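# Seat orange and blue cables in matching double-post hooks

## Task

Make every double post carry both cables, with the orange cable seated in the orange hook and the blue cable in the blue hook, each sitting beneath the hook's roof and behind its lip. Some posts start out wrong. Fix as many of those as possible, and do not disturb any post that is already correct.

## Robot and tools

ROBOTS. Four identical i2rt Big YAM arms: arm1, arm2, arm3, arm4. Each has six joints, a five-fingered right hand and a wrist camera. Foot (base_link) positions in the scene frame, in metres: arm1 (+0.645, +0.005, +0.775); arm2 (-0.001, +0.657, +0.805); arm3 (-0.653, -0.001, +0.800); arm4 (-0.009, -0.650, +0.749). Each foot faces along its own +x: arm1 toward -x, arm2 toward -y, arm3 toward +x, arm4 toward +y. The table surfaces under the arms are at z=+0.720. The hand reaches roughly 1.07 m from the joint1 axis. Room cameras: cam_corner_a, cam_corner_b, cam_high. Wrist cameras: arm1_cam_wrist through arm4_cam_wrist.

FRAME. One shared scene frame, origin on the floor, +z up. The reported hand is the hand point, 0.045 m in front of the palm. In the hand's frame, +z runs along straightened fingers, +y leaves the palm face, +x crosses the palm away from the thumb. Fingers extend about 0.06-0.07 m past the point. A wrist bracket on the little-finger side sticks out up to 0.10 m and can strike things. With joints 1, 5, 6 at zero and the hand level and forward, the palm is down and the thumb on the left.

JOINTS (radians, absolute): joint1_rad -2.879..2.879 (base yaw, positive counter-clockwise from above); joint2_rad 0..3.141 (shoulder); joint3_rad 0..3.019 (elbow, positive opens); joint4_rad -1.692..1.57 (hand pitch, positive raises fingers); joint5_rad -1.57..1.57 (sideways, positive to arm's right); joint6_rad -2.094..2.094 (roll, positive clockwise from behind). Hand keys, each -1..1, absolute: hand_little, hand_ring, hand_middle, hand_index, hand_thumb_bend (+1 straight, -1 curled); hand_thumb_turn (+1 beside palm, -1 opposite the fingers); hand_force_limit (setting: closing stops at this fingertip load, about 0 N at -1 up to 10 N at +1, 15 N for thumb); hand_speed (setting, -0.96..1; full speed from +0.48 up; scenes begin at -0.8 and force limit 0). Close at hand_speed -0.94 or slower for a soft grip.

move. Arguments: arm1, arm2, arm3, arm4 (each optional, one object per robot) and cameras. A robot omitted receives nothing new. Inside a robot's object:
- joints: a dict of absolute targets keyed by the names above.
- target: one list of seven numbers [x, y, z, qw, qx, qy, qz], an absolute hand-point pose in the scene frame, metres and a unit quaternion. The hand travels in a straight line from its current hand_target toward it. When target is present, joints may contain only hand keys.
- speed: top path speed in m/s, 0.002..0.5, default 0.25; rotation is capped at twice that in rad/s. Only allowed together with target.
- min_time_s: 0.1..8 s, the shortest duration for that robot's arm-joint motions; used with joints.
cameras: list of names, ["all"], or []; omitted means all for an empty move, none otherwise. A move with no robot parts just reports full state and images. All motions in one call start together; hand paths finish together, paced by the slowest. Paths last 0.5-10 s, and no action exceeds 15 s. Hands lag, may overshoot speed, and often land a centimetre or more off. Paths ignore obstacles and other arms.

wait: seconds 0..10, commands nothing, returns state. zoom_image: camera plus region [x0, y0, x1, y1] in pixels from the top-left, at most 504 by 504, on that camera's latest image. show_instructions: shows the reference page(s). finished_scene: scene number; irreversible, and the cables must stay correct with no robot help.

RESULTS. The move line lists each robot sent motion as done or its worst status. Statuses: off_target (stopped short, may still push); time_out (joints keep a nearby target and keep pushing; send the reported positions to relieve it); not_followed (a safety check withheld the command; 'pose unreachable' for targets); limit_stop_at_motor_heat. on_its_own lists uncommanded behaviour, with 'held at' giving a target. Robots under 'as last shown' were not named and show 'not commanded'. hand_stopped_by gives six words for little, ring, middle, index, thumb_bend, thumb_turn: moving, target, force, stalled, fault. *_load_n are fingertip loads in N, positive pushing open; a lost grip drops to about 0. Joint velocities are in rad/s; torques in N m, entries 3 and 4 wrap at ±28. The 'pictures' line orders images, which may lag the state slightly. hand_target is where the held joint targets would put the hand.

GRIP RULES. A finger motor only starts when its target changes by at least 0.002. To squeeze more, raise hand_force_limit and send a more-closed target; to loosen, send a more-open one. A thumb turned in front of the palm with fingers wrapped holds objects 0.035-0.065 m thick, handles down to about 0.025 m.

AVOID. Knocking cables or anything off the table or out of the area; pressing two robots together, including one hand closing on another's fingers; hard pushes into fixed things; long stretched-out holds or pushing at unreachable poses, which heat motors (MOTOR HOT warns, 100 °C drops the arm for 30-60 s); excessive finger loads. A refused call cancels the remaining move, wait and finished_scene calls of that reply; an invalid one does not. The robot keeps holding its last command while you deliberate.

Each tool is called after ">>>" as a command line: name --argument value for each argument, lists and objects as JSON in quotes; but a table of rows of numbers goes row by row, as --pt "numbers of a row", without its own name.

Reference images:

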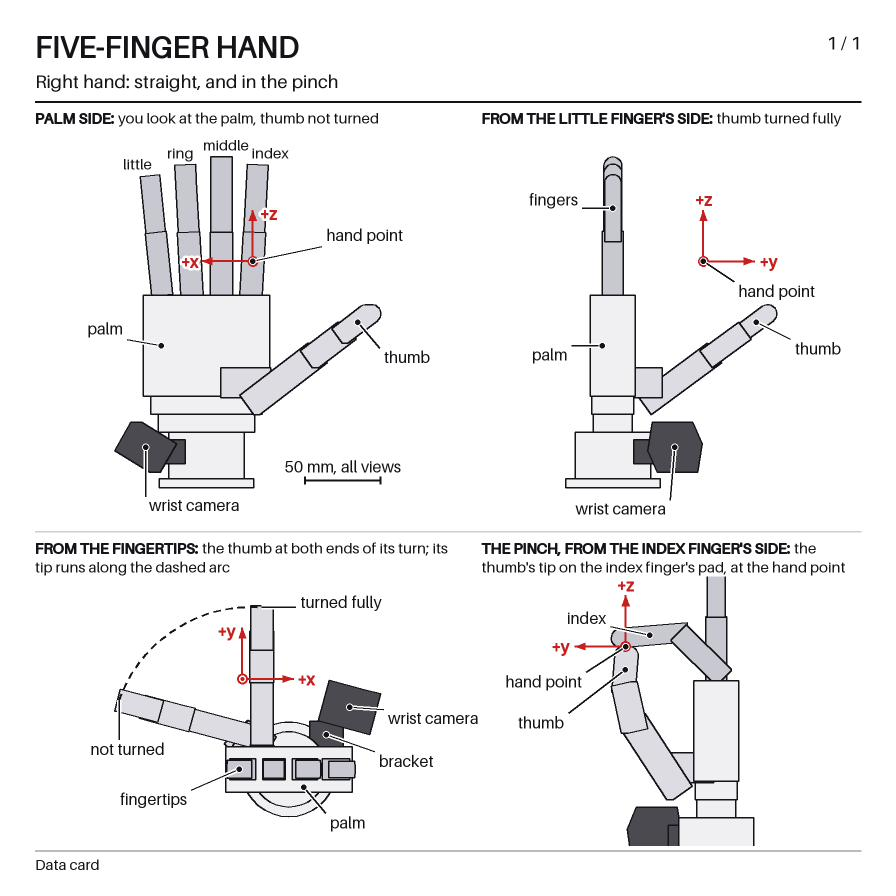

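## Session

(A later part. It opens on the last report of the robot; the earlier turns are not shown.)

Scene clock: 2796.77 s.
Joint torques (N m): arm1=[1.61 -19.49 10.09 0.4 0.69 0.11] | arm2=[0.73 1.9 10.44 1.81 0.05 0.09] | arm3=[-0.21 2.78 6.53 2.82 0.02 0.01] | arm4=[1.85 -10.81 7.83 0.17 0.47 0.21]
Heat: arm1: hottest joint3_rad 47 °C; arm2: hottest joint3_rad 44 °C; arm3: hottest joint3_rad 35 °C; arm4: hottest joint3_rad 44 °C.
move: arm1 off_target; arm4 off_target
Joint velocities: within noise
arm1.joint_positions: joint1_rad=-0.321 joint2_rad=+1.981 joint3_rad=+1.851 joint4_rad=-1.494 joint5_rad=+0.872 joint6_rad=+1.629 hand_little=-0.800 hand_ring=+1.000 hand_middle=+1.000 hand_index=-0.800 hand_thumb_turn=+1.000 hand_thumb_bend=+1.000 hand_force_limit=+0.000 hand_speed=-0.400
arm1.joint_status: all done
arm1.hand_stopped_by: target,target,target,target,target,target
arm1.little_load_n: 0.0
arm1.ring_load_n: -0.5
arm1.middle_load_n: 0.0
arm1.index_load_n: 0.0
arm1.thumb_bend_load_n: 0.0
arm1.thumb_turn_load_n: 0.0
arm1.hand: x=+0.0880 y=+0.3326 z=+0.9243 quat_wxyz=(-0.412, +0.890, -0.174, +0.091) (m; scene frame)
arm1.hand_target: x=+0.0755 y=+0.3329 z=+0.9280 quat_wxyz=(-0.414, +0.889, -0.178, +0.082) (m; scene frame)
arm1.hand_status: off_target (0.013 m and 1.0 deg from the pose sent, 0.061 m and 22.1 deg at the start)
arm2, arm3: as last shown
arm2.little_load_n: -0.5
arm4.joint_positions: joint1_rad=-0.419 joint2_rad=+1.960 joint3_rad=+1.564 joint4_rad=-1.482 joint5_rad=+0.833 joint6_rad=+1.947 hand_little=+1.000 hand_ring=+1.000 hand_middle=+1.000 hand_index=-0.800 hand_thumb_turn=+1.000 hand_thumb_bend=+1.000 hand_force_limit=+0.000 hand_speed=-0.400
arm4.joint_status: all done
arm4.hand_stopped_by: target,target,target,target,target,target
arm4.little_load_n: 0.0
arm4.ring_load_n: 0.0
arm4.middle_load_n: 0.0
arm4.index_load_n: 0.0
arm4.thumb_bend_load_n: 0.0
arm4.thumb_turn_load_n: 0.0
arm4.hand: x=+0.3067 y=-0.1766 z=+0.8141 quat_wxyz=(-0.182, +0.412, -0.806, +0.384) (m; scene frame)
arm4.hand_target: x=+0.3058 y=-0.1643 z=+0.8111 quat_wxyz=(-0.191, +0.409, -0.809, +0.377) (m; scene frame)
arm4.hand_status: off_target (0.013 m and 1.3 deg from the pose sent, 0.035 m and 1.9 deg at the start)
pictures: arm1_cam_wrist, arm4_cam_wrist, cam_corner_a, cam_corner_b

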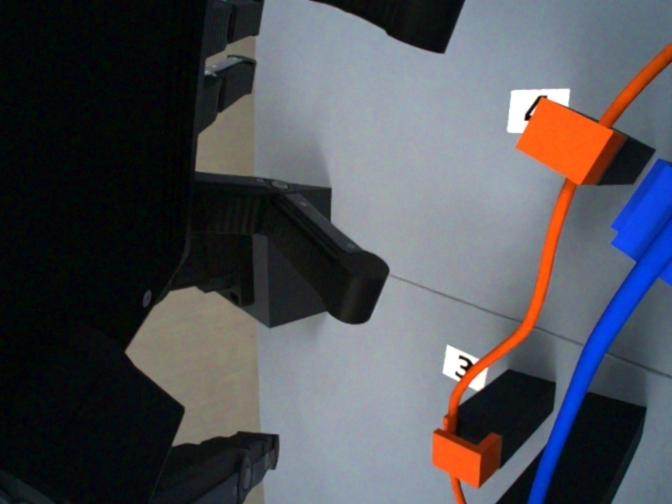

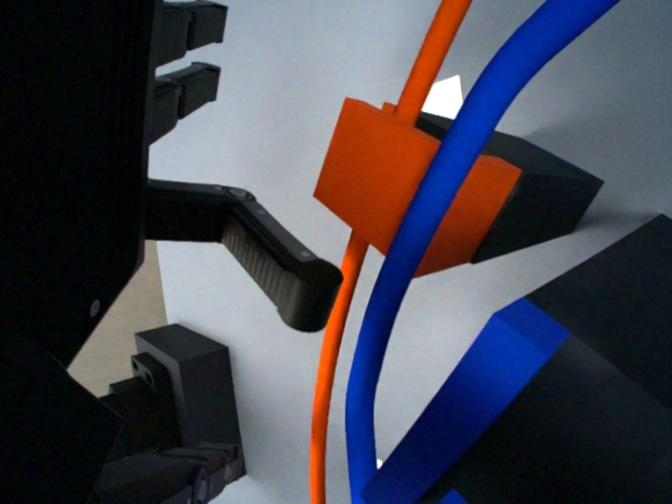

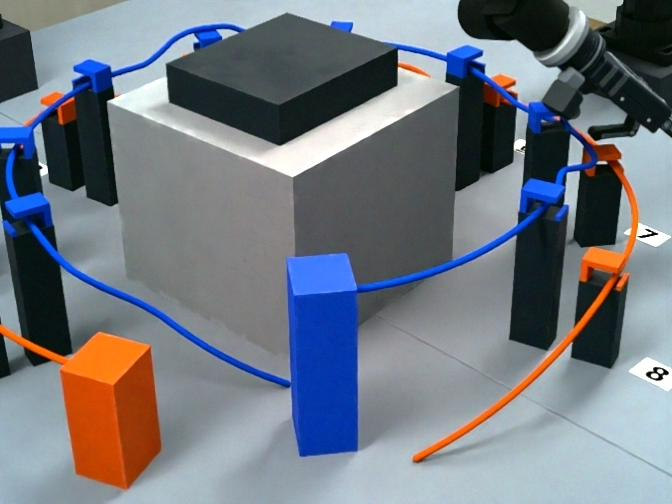

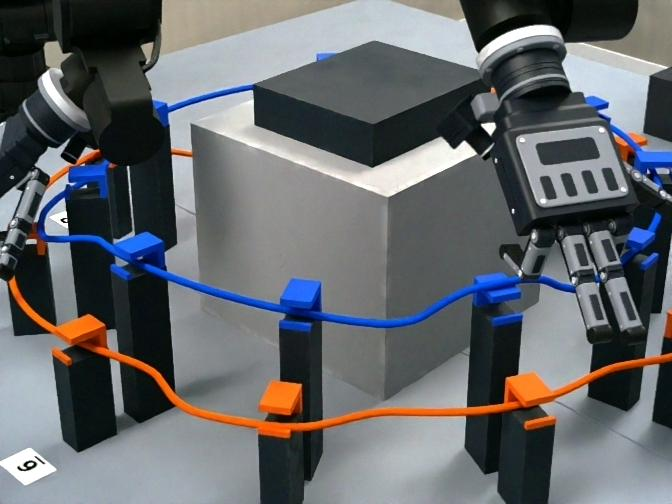

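>>> move --arm4 '{"target": [0.306, -0.164, 0.8025, -0.1906, 0.4087, -0.8089, 0.3772], "speed": 0.08}' --arm1 '{"target": [0.065, 0.318, 0.852, -0.4144, 0.8887, -0.1776, 0.0828], "speed": 0.08}' --cameras '["cam_corner_a", "arm4_cam_wrist", "cam_corner_b", "arm1_cam_wrist"]'

>>> zoom_image --camera "cam_corner_a" --region '[500, 60, 660, 220]'

>>> zoom_image --camera "cam_corner_b" --region '[440, 180, 660, 400]'

Scene clock: 2824.53 s.
Joint torques (N m): arm1=[1.73 -20.54 6.75 1.1 0.63 0.07] | arm2=[1.08 1.96 10.48 1.77 0.08 0.07] | arm3=[0.38 3.08 6.56 2.86 0.02 -0.05] | arm4=[2.02 -10.52 7.12 0.32 0.47 0.19]
Heat: arm1: hottest joint3_rad 50 °C; arm2: hottest joint3_rad 44 °C; arm3: hottest joint3_rad 35 °C; arm4: hottest joint3_rad 42 °C.
move: arm1 off_target; arm4 off_target
Joint velocities: within noise
arm1.joint_positions: joint1_rad=-0.296 joint2_rad=+2.045 joint3_rad=+1.795 joint4_rad=-1.384 joint5_rad=+0.872 joint6_rad=+1.674 hand_little=-0.800 hand_ring=+1.000 hand_middle=+1.000 hand_index=-0.800 hand_thumb_turn=+1.000 hand_thumb_bend=+1.000 hand_force_limit=+0.000 hand_speed=-0.400
arm1.joint_status: not commanded
arm1.hand_stopped_by: target,target,target,target,target,target
arm1.little_load_n: 0.0
arm1.ring_load_n: 0.0
arm1.middle_load_n: 0.0
arm1.index_load_n: 0.5
arm1.thumb_bend_load_n: 0.0
arm1.thumb_turn_load_n: -0.5
arm1.hand: x=+0.0698 y=+0.3226 z=+0.8653 quat_wxyz=(-0.414, +0.889, -0.180, +0.081) (m; scene frame)
arm1.hand_target: x=+0.0653 y=+0.3178 z=+0.8521 quat_wxyz=(-0.414, +0.889, -0.178, +0.083) (m; scene frame)
arm1.hand_status: off_target (0.015 m and 0.4 deg from the pose sent, 0.077 m and 1.1 deg at the start)
arm2, arm3: as last shown
arm2.little_load_n: 0.0
arm4.joint_positions: joint1_rad=-0.419 joint2_rad=+1.967 joint3_rad=+1.564 joint4_rad=-1.467 joint5_rad=+0.833 joint6_rad=+1.947 hand_little=+1.000 hand_ring=+1.000 hand_middle=+1.000 hand_index=-0.800 hand_thumb_turn=+1.000 hand_thumb_bend=+1.000 hand_force_limit=+0.000 hand_speed=-0.400
arm4.joint_status: not commanded
arm4.hand_stopped_by: target,target,target,target,target,target
arm4.little_load_n: 0.0
arm4.ring_load_n: 0.0
arm4.middle_load_n: 0.0
arm4.index_load_n: 0.0
arm4.thumb_bend_load_n: 0.0
arm4.thumb_turn_load_n: 0.0
arm4.hand: x=+0.3079 y=-0.1736 z=+0.8103 quat_wxyz=(-0.185, +0.411, -0.807, +0.381) (m; scene frame)
arm4.hand_target: x=+0.3058 y=-0.1644 z=+0.8025 quat_wxyz=(-0.190, +0.409, -0.809, +0.377) (m; scene frame)
arm4.hand_status: off_target (0.013 m and 0.8 deg from the pose sent, 0.017 m and 1.3 deg at the start)
pictures: arm1_cam_wrist, arm4_cam_wrist, cam_corner_a, cam_corner_b

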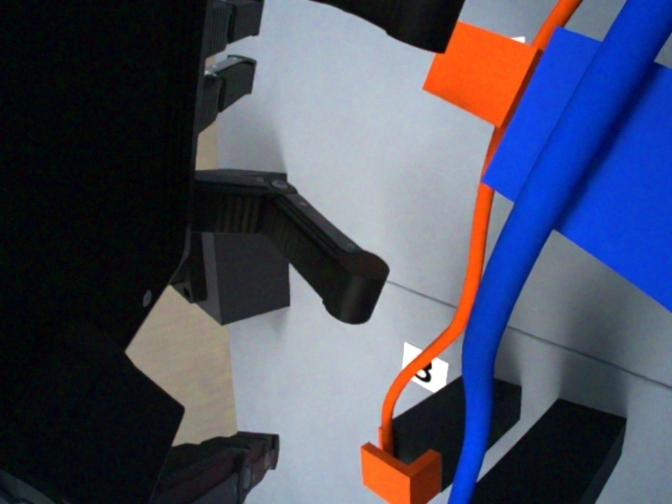

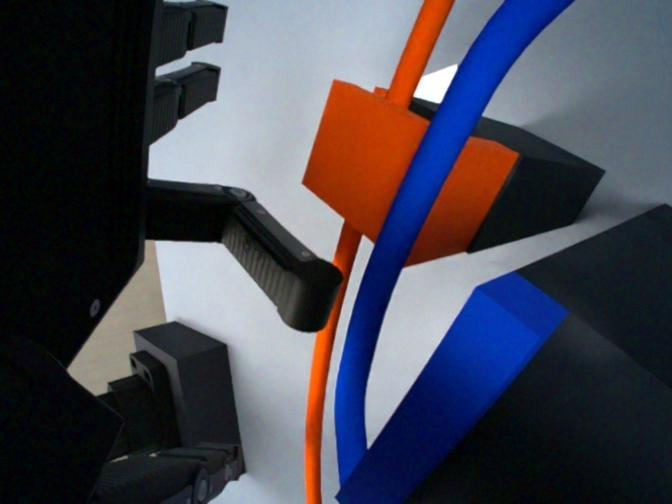

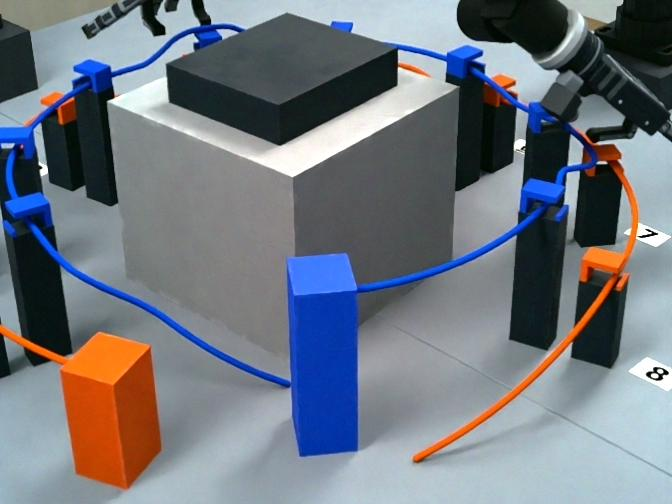

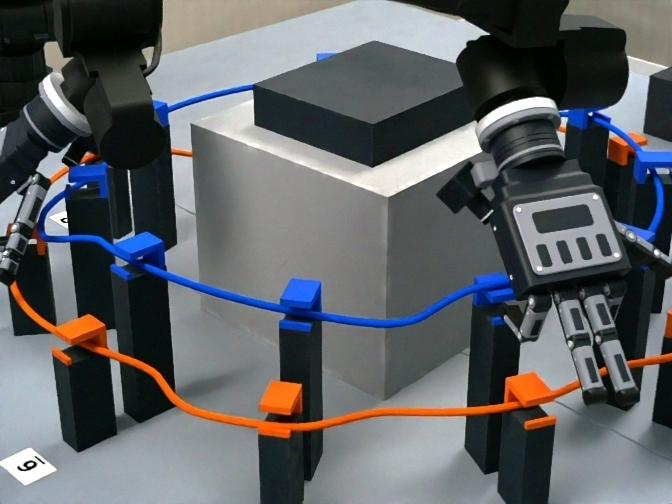

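Scaled by 3.150.

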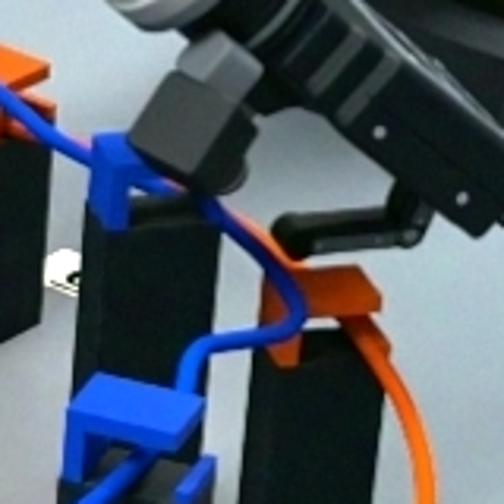

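Scaled by 2.291.

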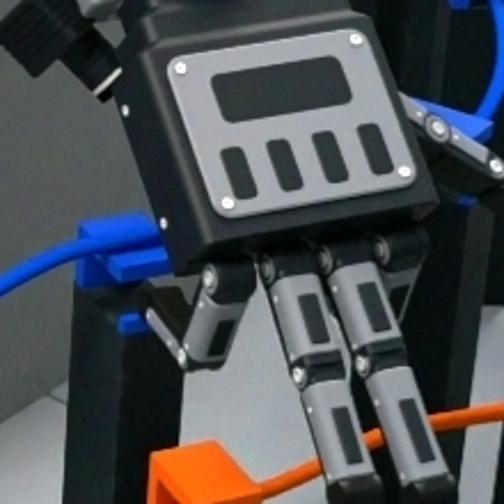

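>>> move --cameras '["cam_corner_b", "arm1_cam_wrist","cam_corner_a"]'

>>> zoom_image --camera "cam_corner_b" --region '[460, 220, 620, 380]'

Scene clock: 2836.33 s.
Joint torques (N m): arm1=[1.79 -20.13 6.79 1.09 0.63 0.1] | arm2=[0.62 2.2 10.4 1.73 0.09 0.04] | arm3=[0.21 2.78 6.56 2.92 0 -0.01] | arm4=[1.96 -10.7 7.06 0.32 0.47 0.19]
Heat: arm1: hottest joint3_rad 49 °C; arm2: hottest joint3_rad 44 °C; arm3: hottest joint3_rad 35 °C; arm4: hottest joint3_rad 41 °C.
Joint velocities: within noise
arm1.joint_positions: joint1_rad=-0.296 joint2_rad=+2.045 joint3_rad=+1.795 joint4_rad=-1.384 joint5_rad=+0.872 joint6_rad=+1.674 hand_little=-0.800 hand_ring=+1.000 hand_middle=+1.000 hand_index=-0.800 hand_thumb_turn=+1.000 hand_thumb_bend=+1.000 hand_force_limit=+0.000 hand_speed=-0.400
arm1.joint_status: not commanded
arm1.hand_stopped_by: target,target,target,target,target,target
arm1.little_load_n: 0.0
arm1.ring_load_n: 0.0
arm1.middle_load_n: 0.0
arm1.index_load_n: 0.0
arm1.thumb_bend_load_n: 0.0
arm1.thumb_turn_load_n: 0.0
arm1.hand: x=+0.0698 y=+0.3226 z=+0.8653 quat_wxyz=(-0.414, +0.888, -0.180, +0.081) (m; scene frame)
arm1.hand_target: x=+0.0653 y=+0.3178 z=+0.8521 quat_wxyz=(-0.414, +0.889, -0.178, +0.083) (m; scene frame)
arm1.hand_status: off_target (0.015 m and 0.4 deg from the pose sent, 0.077 m and 1.1 deg at the start)
arm2.joint_positions: joint1_rad=+0.990 joint2_rad=+0.695 joint3_rad=+1.429 joint4_rad=-1.193 joint5_rad=-0.003 joint6_rad=-1.307 hand_little=+1.000 hand_ring=+1.000 hand_middle=+1.000 hand_index=+1.000 hand_thumb_turn=+1.000 hand_thumb_bend=+1.000 hand_force_limit=+0.000 hand_speed=-0.400
arm2.joint_status: not commanded
arm2.hand_stopped_by: target,target,target,target,target,target
arm2.little_load_n: 0.0
arm2.ring_load_n: 0.0
arm2.middle_load_n: 0.0
arm2.index_load_n: 0.0
arm2.thumb_bend_load_n: 0.0
arm2.thumb_turn_load_n: 0.0
arm2.hand: x=+0.2054 y=+0.4670 z=+1.3281 quat_wxyz=(+0.076, +0.777, -0.339, +0.525) (m; scene frame)
arm2.hand_target: x=+0.2058 y=+0.4697 z=+1.3357 quat_wxyz=(+0.073, +0.775, -0.338, +0.529) (m; scene frame)
arm2.hand_status: not commanded
arm3.joint_positions: joint1_rad=-0.045 joint2_rad=+0.578 joint3_rad=+1.347 joint4_rad=-1.048 joint5_rad=-0.002 joint6_rad=-1.274 hand_little=+1.000 hand_ring=+1.000 hand_middle=+1.000 hand_index=+1.000 hand_thumb_turn=+1.000 hand_thumb_bend=+1.000 hand_force_limit=+0.000 hand_speed=-0.500
arm3.joint_status: not commanded
arm3.hand_stopped_by: target,target,target,target,target,target
arm3.little_load_n: 0.0
arm3.ring_load_n: 0.0
arm3.middle_load_n: 0.0
arm3.index_load_n: 0.0
arm3.thumb_bend_load_n: 0.0
arm3.thumb_turn_load_n: 0.0
arm3.hand: x=-0.3978 y=-0.0633 z=+1.3428 quat_wxyz=(-0.079, +0.785, -0.135, +0.600) (m; scene frame)
arm3.hand_target: x=-0.3954 y=-0.0671 z=+1.3445 quat_wxyz=(-0.078, +0.779, -0.145, +0.605) (m; scene frame)
arm3.hand_status: not commanded
arm4.joint_positions: joint1_rad=-0.419 joint2_rad=+1.967 joint3_rad=+1.564 joint4_rad=-1.467 joint5_rad=+0.833 joint6_rad=+1.947 hand_little=+1.000 hand_ring=+1.000 hand_middle=+1.000 hand_index=-0.800 hand_thumb_turn=+1.000 hand_thumb_bend=+1.000 hand_force_limit=+0.000 hand_speed=-0.400
arm4.joint_status: not commanded
arm4.hand_stopped_by: target,target,target,target,target,target
arm4.little_load_n: 0.0
arm4.ring_load_n: 0.0
arm4.middle_load_n: 0.0
arm4.index_load_n: 0.0
arm4.thumb_bend_load_n: 0.0
arm4.thumb_turn_load_n: 0.0
arm4.hand: x=+0.3079 y=-0.1736 z=+0.8103 quat_wxyz=(-0.185, +0.411, -0.807, +0.381) (m; scene frame)
arm4.hand_target: x=+0.3058 y=-0.1644 z=+0.8025 quat_wxyz=(-0.190, +0.409, -0.809, +0.377) (m; scene frame)
arm4.hand_status: off_target (0.013 m and 0.8 deg from the pose sent, 0.017 m and 1.3 deg at the start)
pictures: arm1_cam_wrist, cam_corner_a, cam_corner_b

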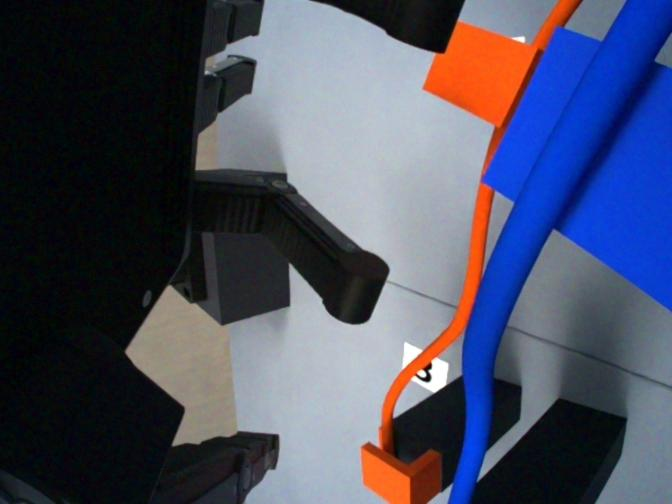

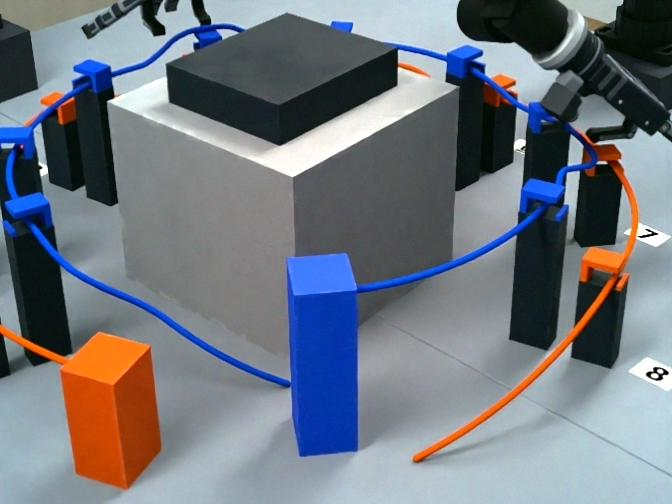

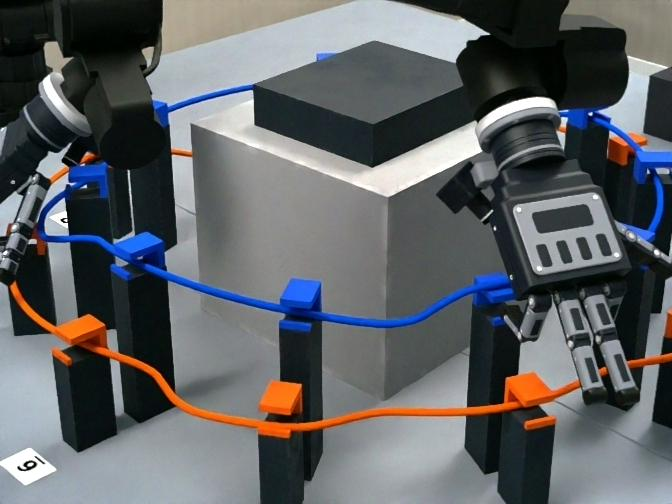

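Scaled by 3.150.

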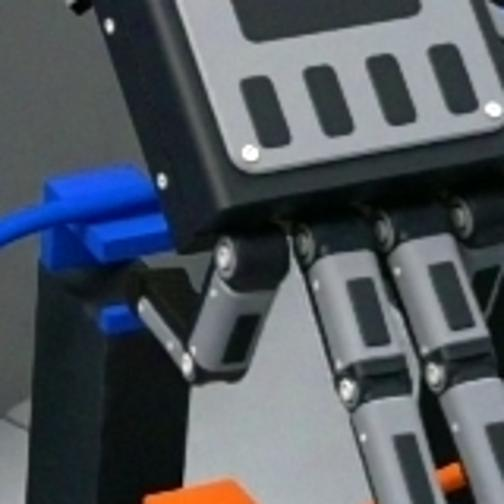

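>>> move --arm4 '{"target": [0.2945, -0.159, 0.7945, -0.1906, 0.4087, -0.8089, 0.3772], "speed": 0.08}' --arm1 '{"target": [0.078, 0.314, 0.837, -0.4144, 0.8887, -0.1776, 0.0828], "speed": 0.08}' --cameras '["arm4_cam_wrist", "arm1_cam_wrist"]'

>>> move --cameras '["cam_corner_a", "cam_corner_b"]'

>>> zoom_image --camera "cam_corner_a" --region '[500, 60, 660, 220]'

>>> zoom_image --camera "cam_corner_b" --region '[460, 220, 620, 380]'

Scene clock: 2879.57 s.
Joint torques (N m): arm1=[1.73 -21.77 6.39 1.05 0.62 0.1] | arm2=[0.91 2.02 10.48 1.83 0.08 0.08] | arm3=[-0.09 3.02 6.54 2.77 -0.01 -0.03] | arm4=[1.79 -11.28 6.9 0.02 0.45 0.2]
Heat: arm1: hottest joint3_rad 46 °C; arm2: hottest joint3_rad 44 °C; arm3: hottest joint3_rad 35 °C; arm4: hottest joint3_rad 40 °C.
move: arm1 done; arm4 done
Joint velocities: within noise
arm1.joint_positions: joint1_rad=-0.296 joint2_rad=+2.045 joint3_rad=+1.719 joint4_rad=-1.327 joint5_rad=+0.872 joint6_rad=+1.674 hand_little=-0.800 hand_ring=+1.000 hand_middle=+1.000 hand_index=-0.800 hand_thumb_turn=+1.000 hand_thumb_bend=+1.000 hand_force_limit=+0.000 hand_speed=-0.400
arm1.joint_status: not commanded
arm1.hand_stopped_by: target,target,target,target,target,target
arm1.little_load_n: 0.0
arm1.ring_load_n: 0.0
arm1.middle_load_n: 0.0
arm1.index_load_n: 0.0
arm1.thumb_bend_load_n: 0.0
arm1.thumb_turn_load_n: -0.5
arm1.hand: x=+0.0821 y=+0.3183 z=+0.8374 quat_wxyz=(-0.413, +0.889, -0.176, +0.089) (m; scene frame)
arm1.hand_target: x=+0.0780 y=+0.3139 z=+0.8370 quat_wxyz=(-0.414, +0.889, -0.178, +0.083) (m; scene frame)
arm1.hand_status: done (0.006 m and 0.8 deg from the pose sent, 0.031 m and 0.4 deg at the start)
arm2, arm3: as last shown
arm4.joint_positions: joint1_rad=-0.394 joint2_rad=+1.985 joint3_rad=+1.564 joint4_rad=-1.467 joint5_rad=+0.826 joint6_rad=+1.978 hand_little=+1.000 hand_ring=+1.000 hand_middle=+1.000 hand_index=-0.800 hand_thumb_turn=+1.000 hand_thumb_bend=+1.000 hand_force_limit=+0.000 hand_speed=-0.400
arm4.joint_status: not commanded
arm4.hand_stopped_by: target,target,target,target,target,target
arm4.little_load_n: 0.0
arm4.ring_load_n: 0.0
arm4.middle_load_n: 0.0
arm4.index_load_n: 0.0
arm4.thumb_bend_load_n: 0.0
arm4.thumb_turn_load_n: 0.0
arm4.hand: x=+0.2960 y=-0.1658 z=+0.8005 quat_wxyz=(-0.187, +0.411, -0.807, +0.379) (m; scene frame)
arm4.hand_target: x=+0.2945 y=-0.1593 z=+0.7944 quat_wxyz=(-0.190, +0.409, -0.809, +0.377) (m; scene frame)
arm4.hand_status: done (0.009 m and 0.6 deg from the pose sent, 0.025 m and 0.8 deg at the start)
pictures: arm1_cam_wrist, arm4_cam_wrist

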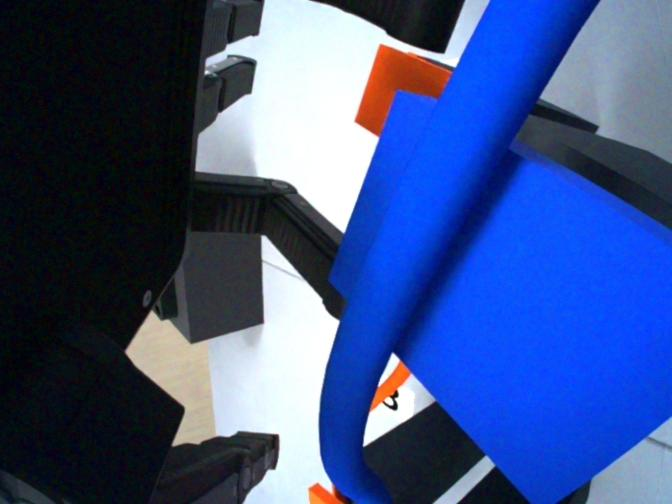

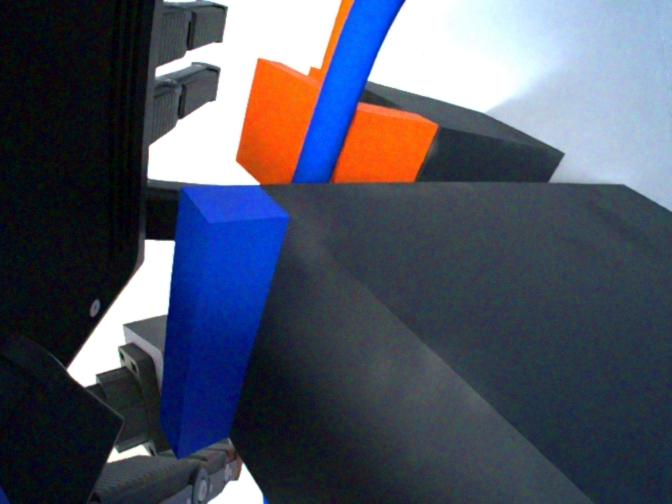

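Scene clock: 2879.57 s.
Joint torques (N m): arm1=[1.73 -21.77 6.39 1.05 0.62 0.1] | arm2=[0.91 2.02 10.48 1.83 0.08 0.08] | arm3=[-0.09 3.02 6.54 2.77 -0.01 -0.03] | arm4=[1.79 -11.28 6.9 0.02 0.45 0.2]
Heat: arm1: hottest joint3_rad 46 °C; arm2: hottest joint3_rad 44 °C; arm3: hottest joint3_rad 35 °C; arm4: hottest joint3_rad 40 °C.
Joint velocities: within noise
arm1.joint_positions: joint1_rad=-0.296 joint2_rad=+2.045 joint3_rad=+1.719 joint4_rad=-1.327 joint5_rad=+0.872 joint6_rad=+1.674 hand_little=-0.800 hand_ring=+1.000 hand_middle=+1.000 hand_index=-0.800 hand_thumb_turn=+1.000 hand_thumb_bend=+1.000 hand_force_limit=+0.000 hand_speed=-0.400
arm1.joint_status: not commanded
arm1.hand_stopped_by: target,target,target,target,target,target
arm1.little_load_n: 0.0
arm1.ring_load_n: 0.0
arm1.middle_load_n: 0.0
arm1.index_load_n: 0.0
arm1.thumb_bend_load_n: 0.0
arm1.thumb_turn_load_n: -0.5
arm1.hand: x=+0.0821 y=+0.3183 z=+0.8374 quat_wxyz=(-0.413, +0.889, -0.176, +0.089) (m; scene frame)
arm1.hand_target: x=+0.0780 y=+0.3139 z=+0.8370 quat_wxyz=(-0.414, +0.889, -0.178, +0.083) (m; scene frame)
arm1.hand_status: done (0.006 m and 0.8 deg from the pose sent, 0.031 m and 0.4 deg at the start)
arm2.joint_positions: joint1_rad=+0.990 joint2_rad=+0.695 joint3_rad=+1.429 joint4_rad=-1.193 joint5_rad=-0.003 joint6_rad=-1.307 hand_little=+1.000 hand_ring=+1.000 hand_middle=+1.000 hand_index=+1.000 hand_thumb_turn=+1.000 hand_thumb_bend=+1.000 hand_force_limit=+0.000 hand_speed=-0.400
arm2.joint_status: not commanded
arm2.hand_stopped_by: target,target,target,target,target,target
arm2.little_load_n: 0.0
arm2.ring_load_n: 0.0
arm2.middle_load_n: 0.0
arm2.index_load_n: 0.0
arm2.thumb_bend_load_n: 0.0
arm2.thumb_turn_load_n: 0.0
arm2.hand: x=+0.2054 y=+0.4670 z=+1.3281 quat_wxyz=(+0.076, +0.777, -0.339, +0.525) (m; scene frame)
arm2.hand_target: x=+0.2058 y=+0.4697 z=+1.3357 quat_wxyz=(+0.073, +0.775, -0.338, +0.529) (m; scene frame)
arm2.hand_status: not commanded
arm3.joint_positions: joint1_rad=-0.045 joint2_rad=+0.578 joint3_rad=+1.347 joint4_rad=-1.048 joint5_rad=-0.002 joint6_rad=-1.274 hand_little=+1.000 hand_ring=+1.000 hand_middle=+1.000 hand_index=+1.000 hand_thumb_turn=+1.000 hand_thumb_bend=+1.000 hand_force_limit=+0.000 hand_speed=-0.500
arm3.joint_status: not commanded
arm3.hand_stopped_by: target,target,target,target,target,target
arm3.little_load_n: 0.0
arm3.ring_load_n: 0.0
arm3.middle_load_n: 0.0
arm3.index_load_n: 0.0
arm3.thumb_bend_load_n: 0.0
arm3.thumb_turn_load_n: 0.0
arm3.hand: x=-0.3978 y=-0.0633 z=+1.3428 quat_wxyz=(-0.079, +0.785, -0.135, +0.600) (m; scene frame)
arm3.hand_target: x=-0.3954 y=-0.0671 z=+1.3445 quat_wxyz=(-0.078, +0.779, -0.145, +0.605) (m; scene frame)
arm3.hand_status: not commanded
arm4.joint_positions: joint1_rad=-0.394 joint2_rad=+1.985 joint3_rad=+1.564 joint4_rad=-1.467 joint5_rad=+0.826 joint6_rad=+1.978 hand_little=+1.000 hand_ring=+1.000 hand_middle=+1.000 hand_index=-0.800 hand_thumb_turn=+1.000 hand_thumb_bend=+1.000 hand_force_limit=+0.000 hand_speed=-0.400
arm4.joint_status: not commanded
arm4.hand_stopped_by: target,target,target,target,target,target
arm4.little_load_n: 0.0
arm4.ring_load_n: 0.0
arm4.middle_load_n: 0.0
arm4.index_load_n: 0.0
arm4.thumb_bend_load_n: 0.0
arm4.thumb_turn_load_n: 0.0
arm4.hand: x=+0.2960 y=-0.1658 z=+0.8005 quat_wxyz=(-0.187, +0.411, -0.807, +0.379) (m; scene frame)
arm4.hand_target: x=+0.2945 y=-0.1593 z=+0.7944 quat_wxyz=(-0.190, +0.409, -0.809, +0.377) (m; scene frame)
arm4.hand_status: done (0.009 m and 0.6 deg from the pose sent, 0.025 m and 0.8 deg at the start)
pictures: cam_corner_a, cam_corner_b

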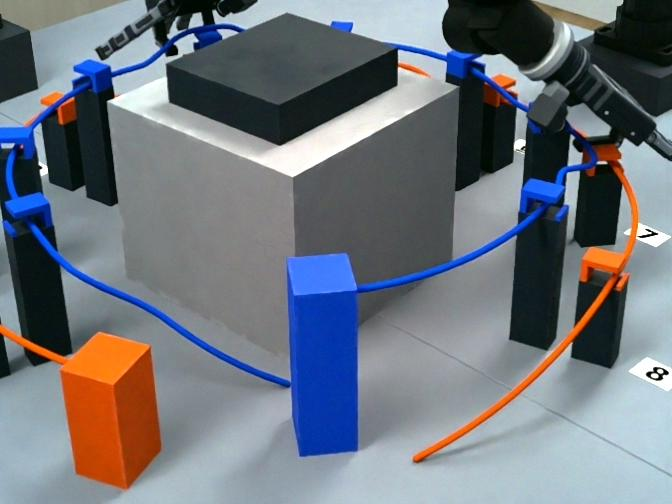

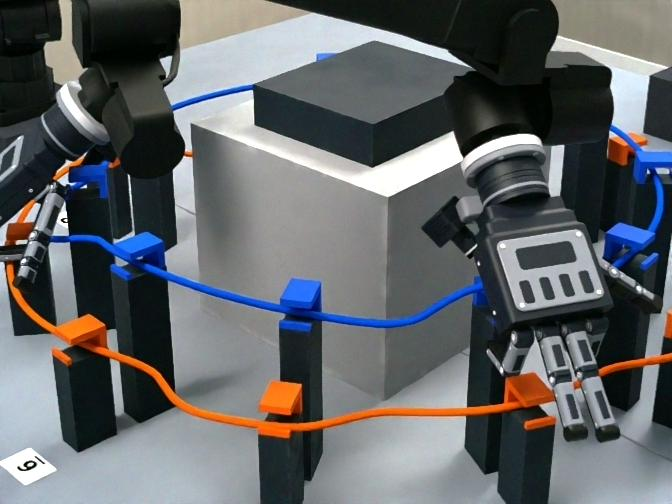

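Scaled by 3.150.

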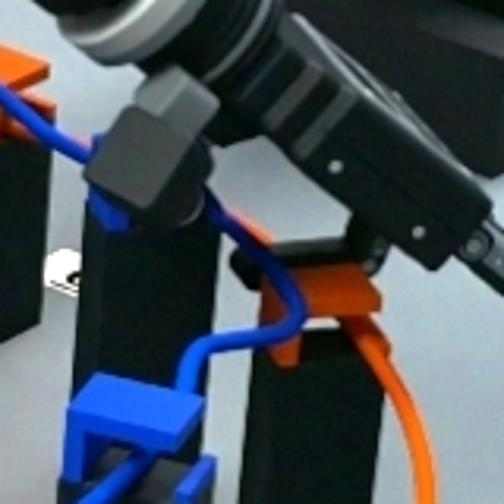

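Scaled by 3.150.

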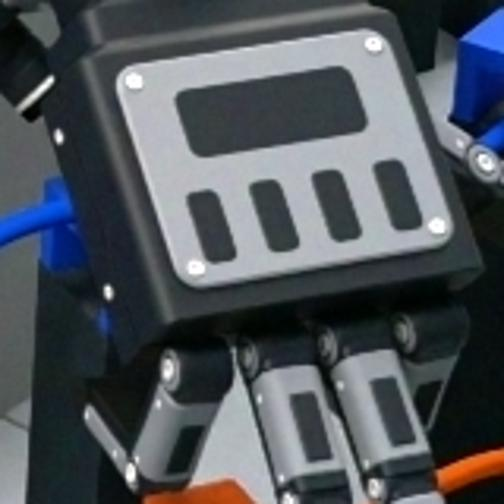

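>>> move --arm4 '{"target": [0.2722, -0.145, 0.7945, -0.1906, 0.4087, -0.8089, 0.3772], "speed": 0.06}' --arm1 '{"target": [0.053, 0.2705, 0.855, -0.4144, 0.8887, -0.1776, 0.0828], "speed": 0.08, "joints": {"hand_little": -0.7, "hand_index": -0.7}}' --cameras '["arm4_cam_wrist", "arm1_cam_wrist", "cam_corner_a", "cam_corner_b"]'

>>> zoom_image --camera "cam_corner_a" --region '[500, 60, 660, 220]'

>>> zoom_image --camera "cam_corner_b" --region '[440, 200, 620, 380]'

Scene clock: 2945.93 s.
Joint torques (N m): arm1=[1.49 -19.72 9.65 0.2 0.48 0.12] | arm2=[0.56 1.96 10.47 1.68 0.06 0.07] | arm3=[0.38 2.84 6.64 2.95 0.01 0.02] | arm4=[2.26 -10.52 9.06 -0.87 0.23 0.14]
Heat: arm1: hottest joint3_rad 43 °C; arm2: hottest joint3_rad 44 °C; arm3: hottest joint3_rad 35 °C; arm4: hottest joint3_rad 39 °C.
move: arm1 off_target; arm4 off_target
Joint velocities: within noise
arm1.joint_positions: joint1_rad=-0.212 joint2_rad=+2.054 joint3_rad=+1.777 joint4_rad=-1.468 joint5_rad=+0.866 joint6_rad=+1.793 hand_little=-0.700 hand_ring=+1.000 hand_middle=+1.000 hand_index=-0.700 hand_thumb_turn=+1.000 hand_thumb_bend=+1.000 hand_force_limit=+0.000 hand_speed=-0.400
arm1.joint_status: all done
arm1.hand_stopped_by: target,target,target,target,target,target
arm1.little_load_n: 0.0
arm1.ring_load_n: 0.0
arm1.middle_load_n: 0.0
arm1.index_load_n: 0.0
arm1.thumb_bend_load_n: 0.0
arm1.thumb_turn_load_n: 0.0
arm1.hand: x=+0.0654 y=+0.2705 z=+0.8550 quat_wxyz=(-0.415, +0.889, -0.173, +0.088) (m; scene frame)
arm1.hand_target: x=+0.0534 y=+0.2703 z=+0.8549 quat_wxyz=(-0.414, +0.889, -0.177, +0.082) (m; scene frame)
arm1.hand_status: off_target (0.012 m and 0.8 deg from the pose sent, 0.059 m and 0.8 deg at the start)
arm2, arm3: as last shown
arm4.joint_positions: joint1_rad=-0.357 joint2_rad=+1.997 joint3_rad=+1.567 joint4_rad=-1.503 joint5_rad=+0.817 joint6_rad=+2.044 hand_little=+1.000 hand_ring=+1.000 hand_middle=+1.000 hand_index=-0.800 hand_thumb_turn=+1.000 hand_thumb_bend=+1.000 hand_force_limit=+0.000 hand_speed=-0.400
arm4.joint_status: not commanded
arm4.hand_stopped_by: target,target,target,target,target,target
arm4.little_load_n: 0.0
arm4.ring_load_n: 0.0
arm4.middle_load_n: 0.0
arm4.index_load_n: 0.5
arm4.thumb_bend_load_n: 0.0
arm4.thumb_turn_load_n: 0.0
arm4.hand: x=+0.2773 y=-0.1601 z=+0.7965 quat_wxyz=(-0.189, +0.406, -0.809, +0.381) (m; scene frame)
arm4.hand_target: x=+0.2719 y=-0.1454 z=+0.7946 quat_wxyz=(-0.191, +0.409, -0.809, +0.377) (m; scene frame)
arm4.hand_status: off_target (0.016 m and 0.6 deg from the pose sent, 0.032 m and 0.6 deg at the start)
pictures: arm1_cam_wrist, arm4_cam_wrist, cam_corner_a, cam_corner_b

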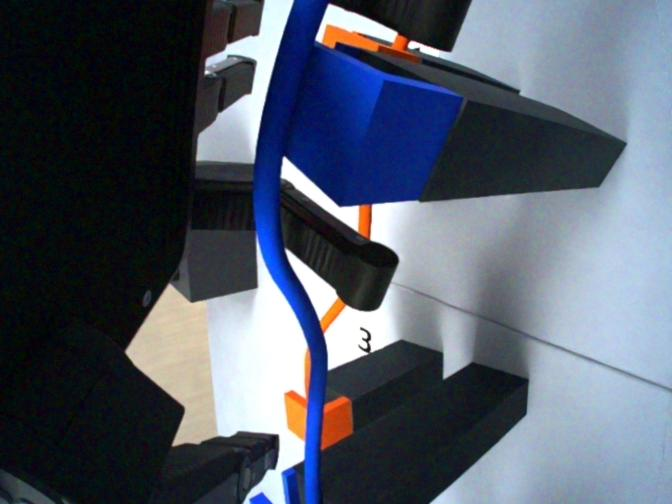

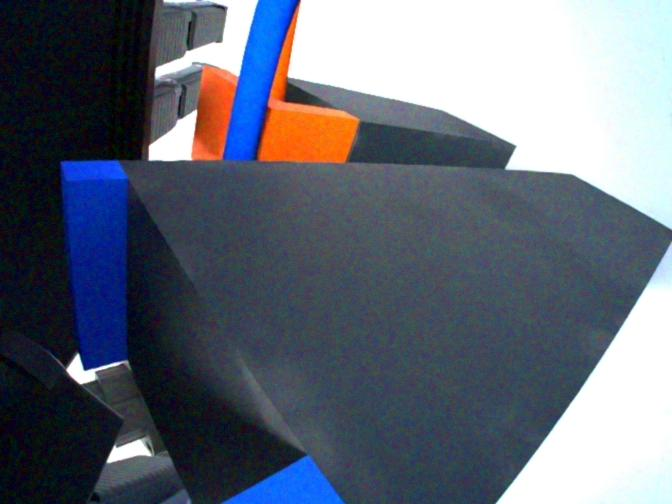

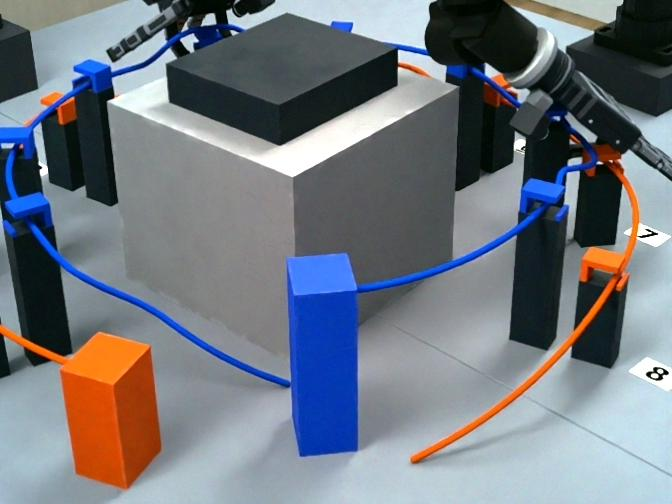

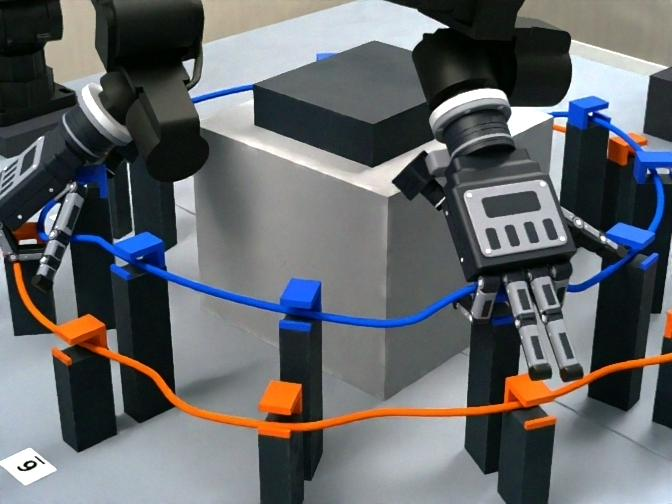

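Scaled by 3.150.

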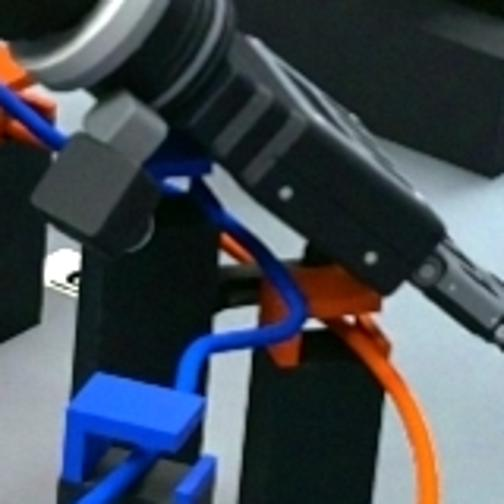

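Scaled by 2.800.

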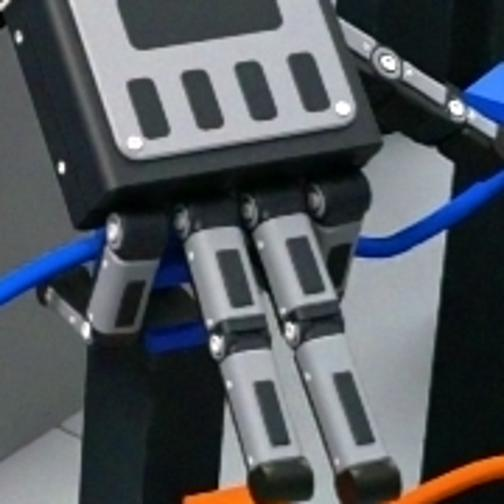

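>>> move --arm4 '{"target": [0.270, -0.142, 0.853, -0.1906, 0.4087, -0.8089, 0.3772], "speed": 0.07}' --arm1 '{"target": [0.047, 0.2734, 0.876, -0.4144, 0.8887, -0.1776, 0.0828], "speed": 0.05, "joints": {"hand_little": -1.0, "hand_index": -1.0}}' --cameras '["arm4_cam_wrist", "arm1_cam_wrist", "cam_corner_a", "cam_corner_b"]'

>>> zoom_image --camera "cam_corner_a" --region '[500, 60, 660, 220]'

>>> zoom_image --camera "cam_corner_b" --region '[440, 200, 620, 380]'

Scene clock: 2984.37 s.
Joint torques (N m): arm1=[1.38 -20.6 9.84 0.2 0.52 0.08] | arm2=[0.67 1.96 10.45 1.84 0.07 0.05] | arm3=[-0.03 2.78 6.65 2.86 0.01 0.01] | arm4=[1.96 -13.8 9.73 -1.07 0.43 0.18]
Heat: arm1: hottest joint3_rad 46 °C; arm2: hottest joint3_rad 44 °C; arm3: hottest joint3_rad 35 °C; arm4: hottest joint3_rad 38 °C.
move: arm1 off_target; arm4 off_target
Joint velocities: within noise
arm1.joint_positions: joint1_rad=-0.212 joint2_rad=+2.057 joint3_rad=+1.838 joint4_rad=-1.525 joint5_rad=+0.866 joint6_rad=+1.793 hand_little=-1.000 hand_ring=+1.000 hand_middle=+1.000 hand_index=-1.000 hand_thumb_turn=+1.000 hand_thumb_bend=+1.000 hand_force_limit=+0.000 hand_speed=-0.400
arm1.joint_status: all done
arm1.hand_stopped_by: target,target,target,target,target,target
arm1.little_load_n: 0.0
arm1.ring_load_n: 0.0
arm1.middle_load_n: 0.0
arm1.index_load_n: 0.0
arm1.thumb_bend_load_n: 0.0
arm1.thumb_turn_load_n: -0.5
arm1.hand: x=+0.0587 y=+0.2723 z=+0.8757 quat_wxyz=(-0.415, +0.889, -0.174, +0.088) (m; scene frame)
arm1.hand_target: x=+0.0474 y=+0.2733 z=+0.8759 quat_wxyz=(-0.414, +0.889, -0.177, +0.082) (m; scene frame)
arm1.hand_status: off_target (0.012 m and 0.7 deg from the pose sent, 0.028 m and 0.8 deg at the start)
arm2, arm3: as last shown
arm4.joint_positions: joint1_rad=-0.347 joint2_rad=+1.997 joint3_rad=+1.643 joint4_rad=-1.640 joint5_rad=+0.809 joint6_rad=+2.046 hand_little=+1.000 hand_ring=+1.000 hand_middle=+1.000 hand_index=-0.800 hand_thumb_turn=+1.000 hand_thumb_bend=+1.000 hand_force_limit=+0.000 hand_speed=-0.400
arm4.joint_status: not commanded
arm4.hand_stopped_by: target,target,target,target,target,target
arm4.little_load_n: 0.0
arm4.ring_load_n: 0.0
arm4.middle_load_n: 0.0
arm4.index_load_n: 0.0
arm4.thumb_bend_load_n: 0.0
arm4.thumb_turn_load_n: 0.0
arm4.hand: x=+0.2700 y=-0.1605 z=+0.8248 quat_wxyz=(-0.169, +0.418, -0.799, +0.397) (m; scene frame)
arm4.hand_target: x=+0.2695 y=-0.1432 z=+0.8531 quat_wxyz=(-0.191, +0.409, -0.809, +0.377) (m; scene frame)
arm4.hand_status: off_target (0.034 m and 3.8 deg from the pose sent, 0.060 m and 0.6 deg at the start)
pictures: arm1_cam_wrist, arm4_cam_wrist, cam_corner_a, cam_corner_b

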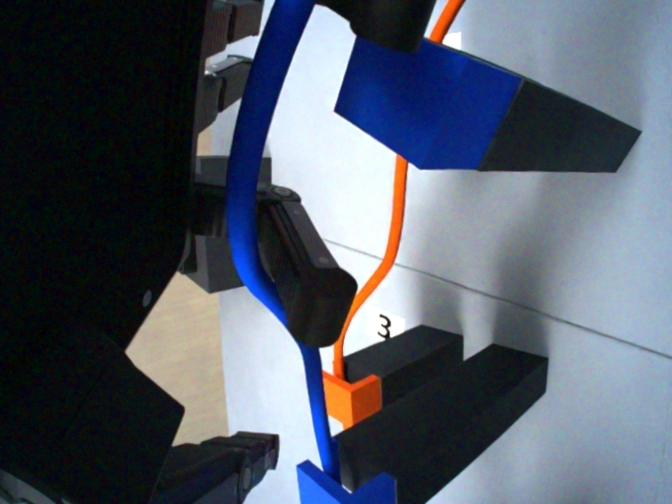

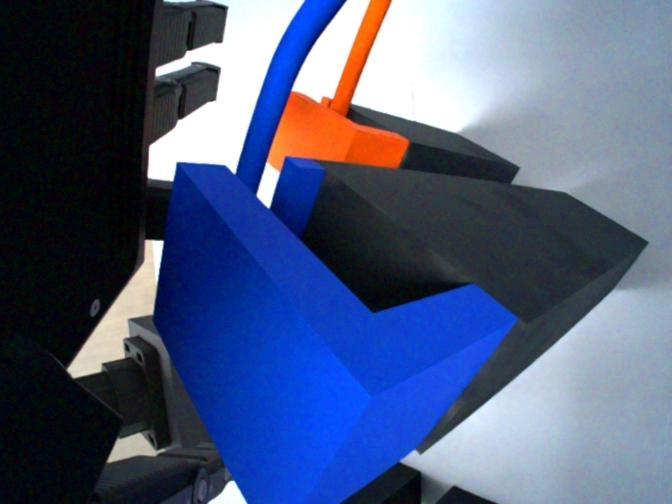

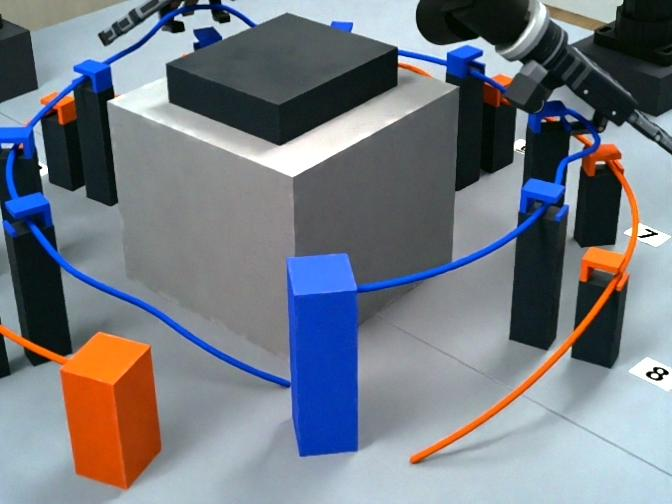

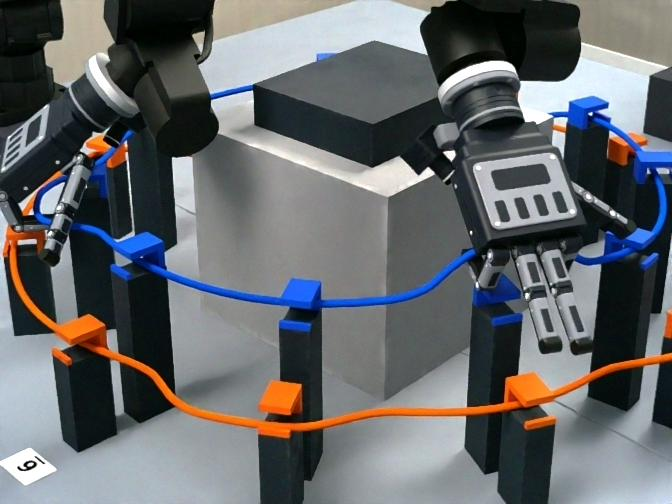

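Scaled by 3.150.

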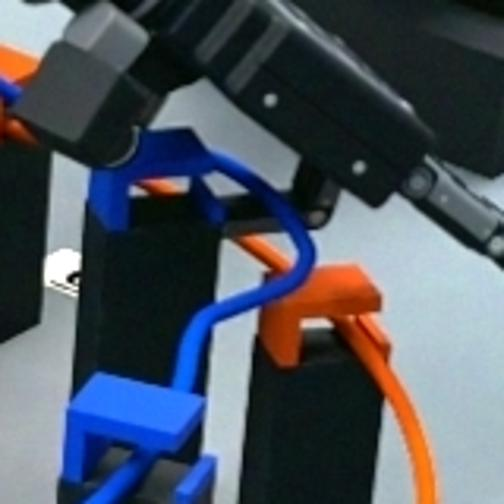

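Scaled by 2.800.

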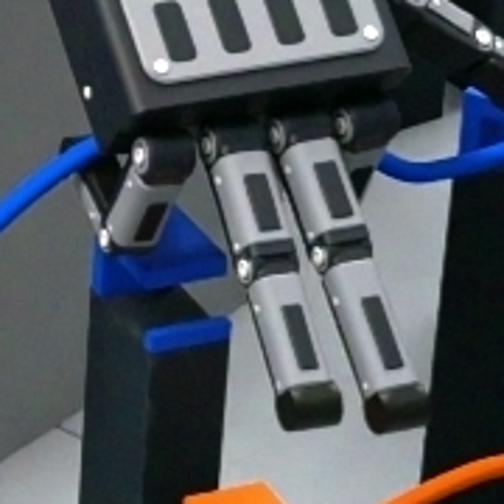

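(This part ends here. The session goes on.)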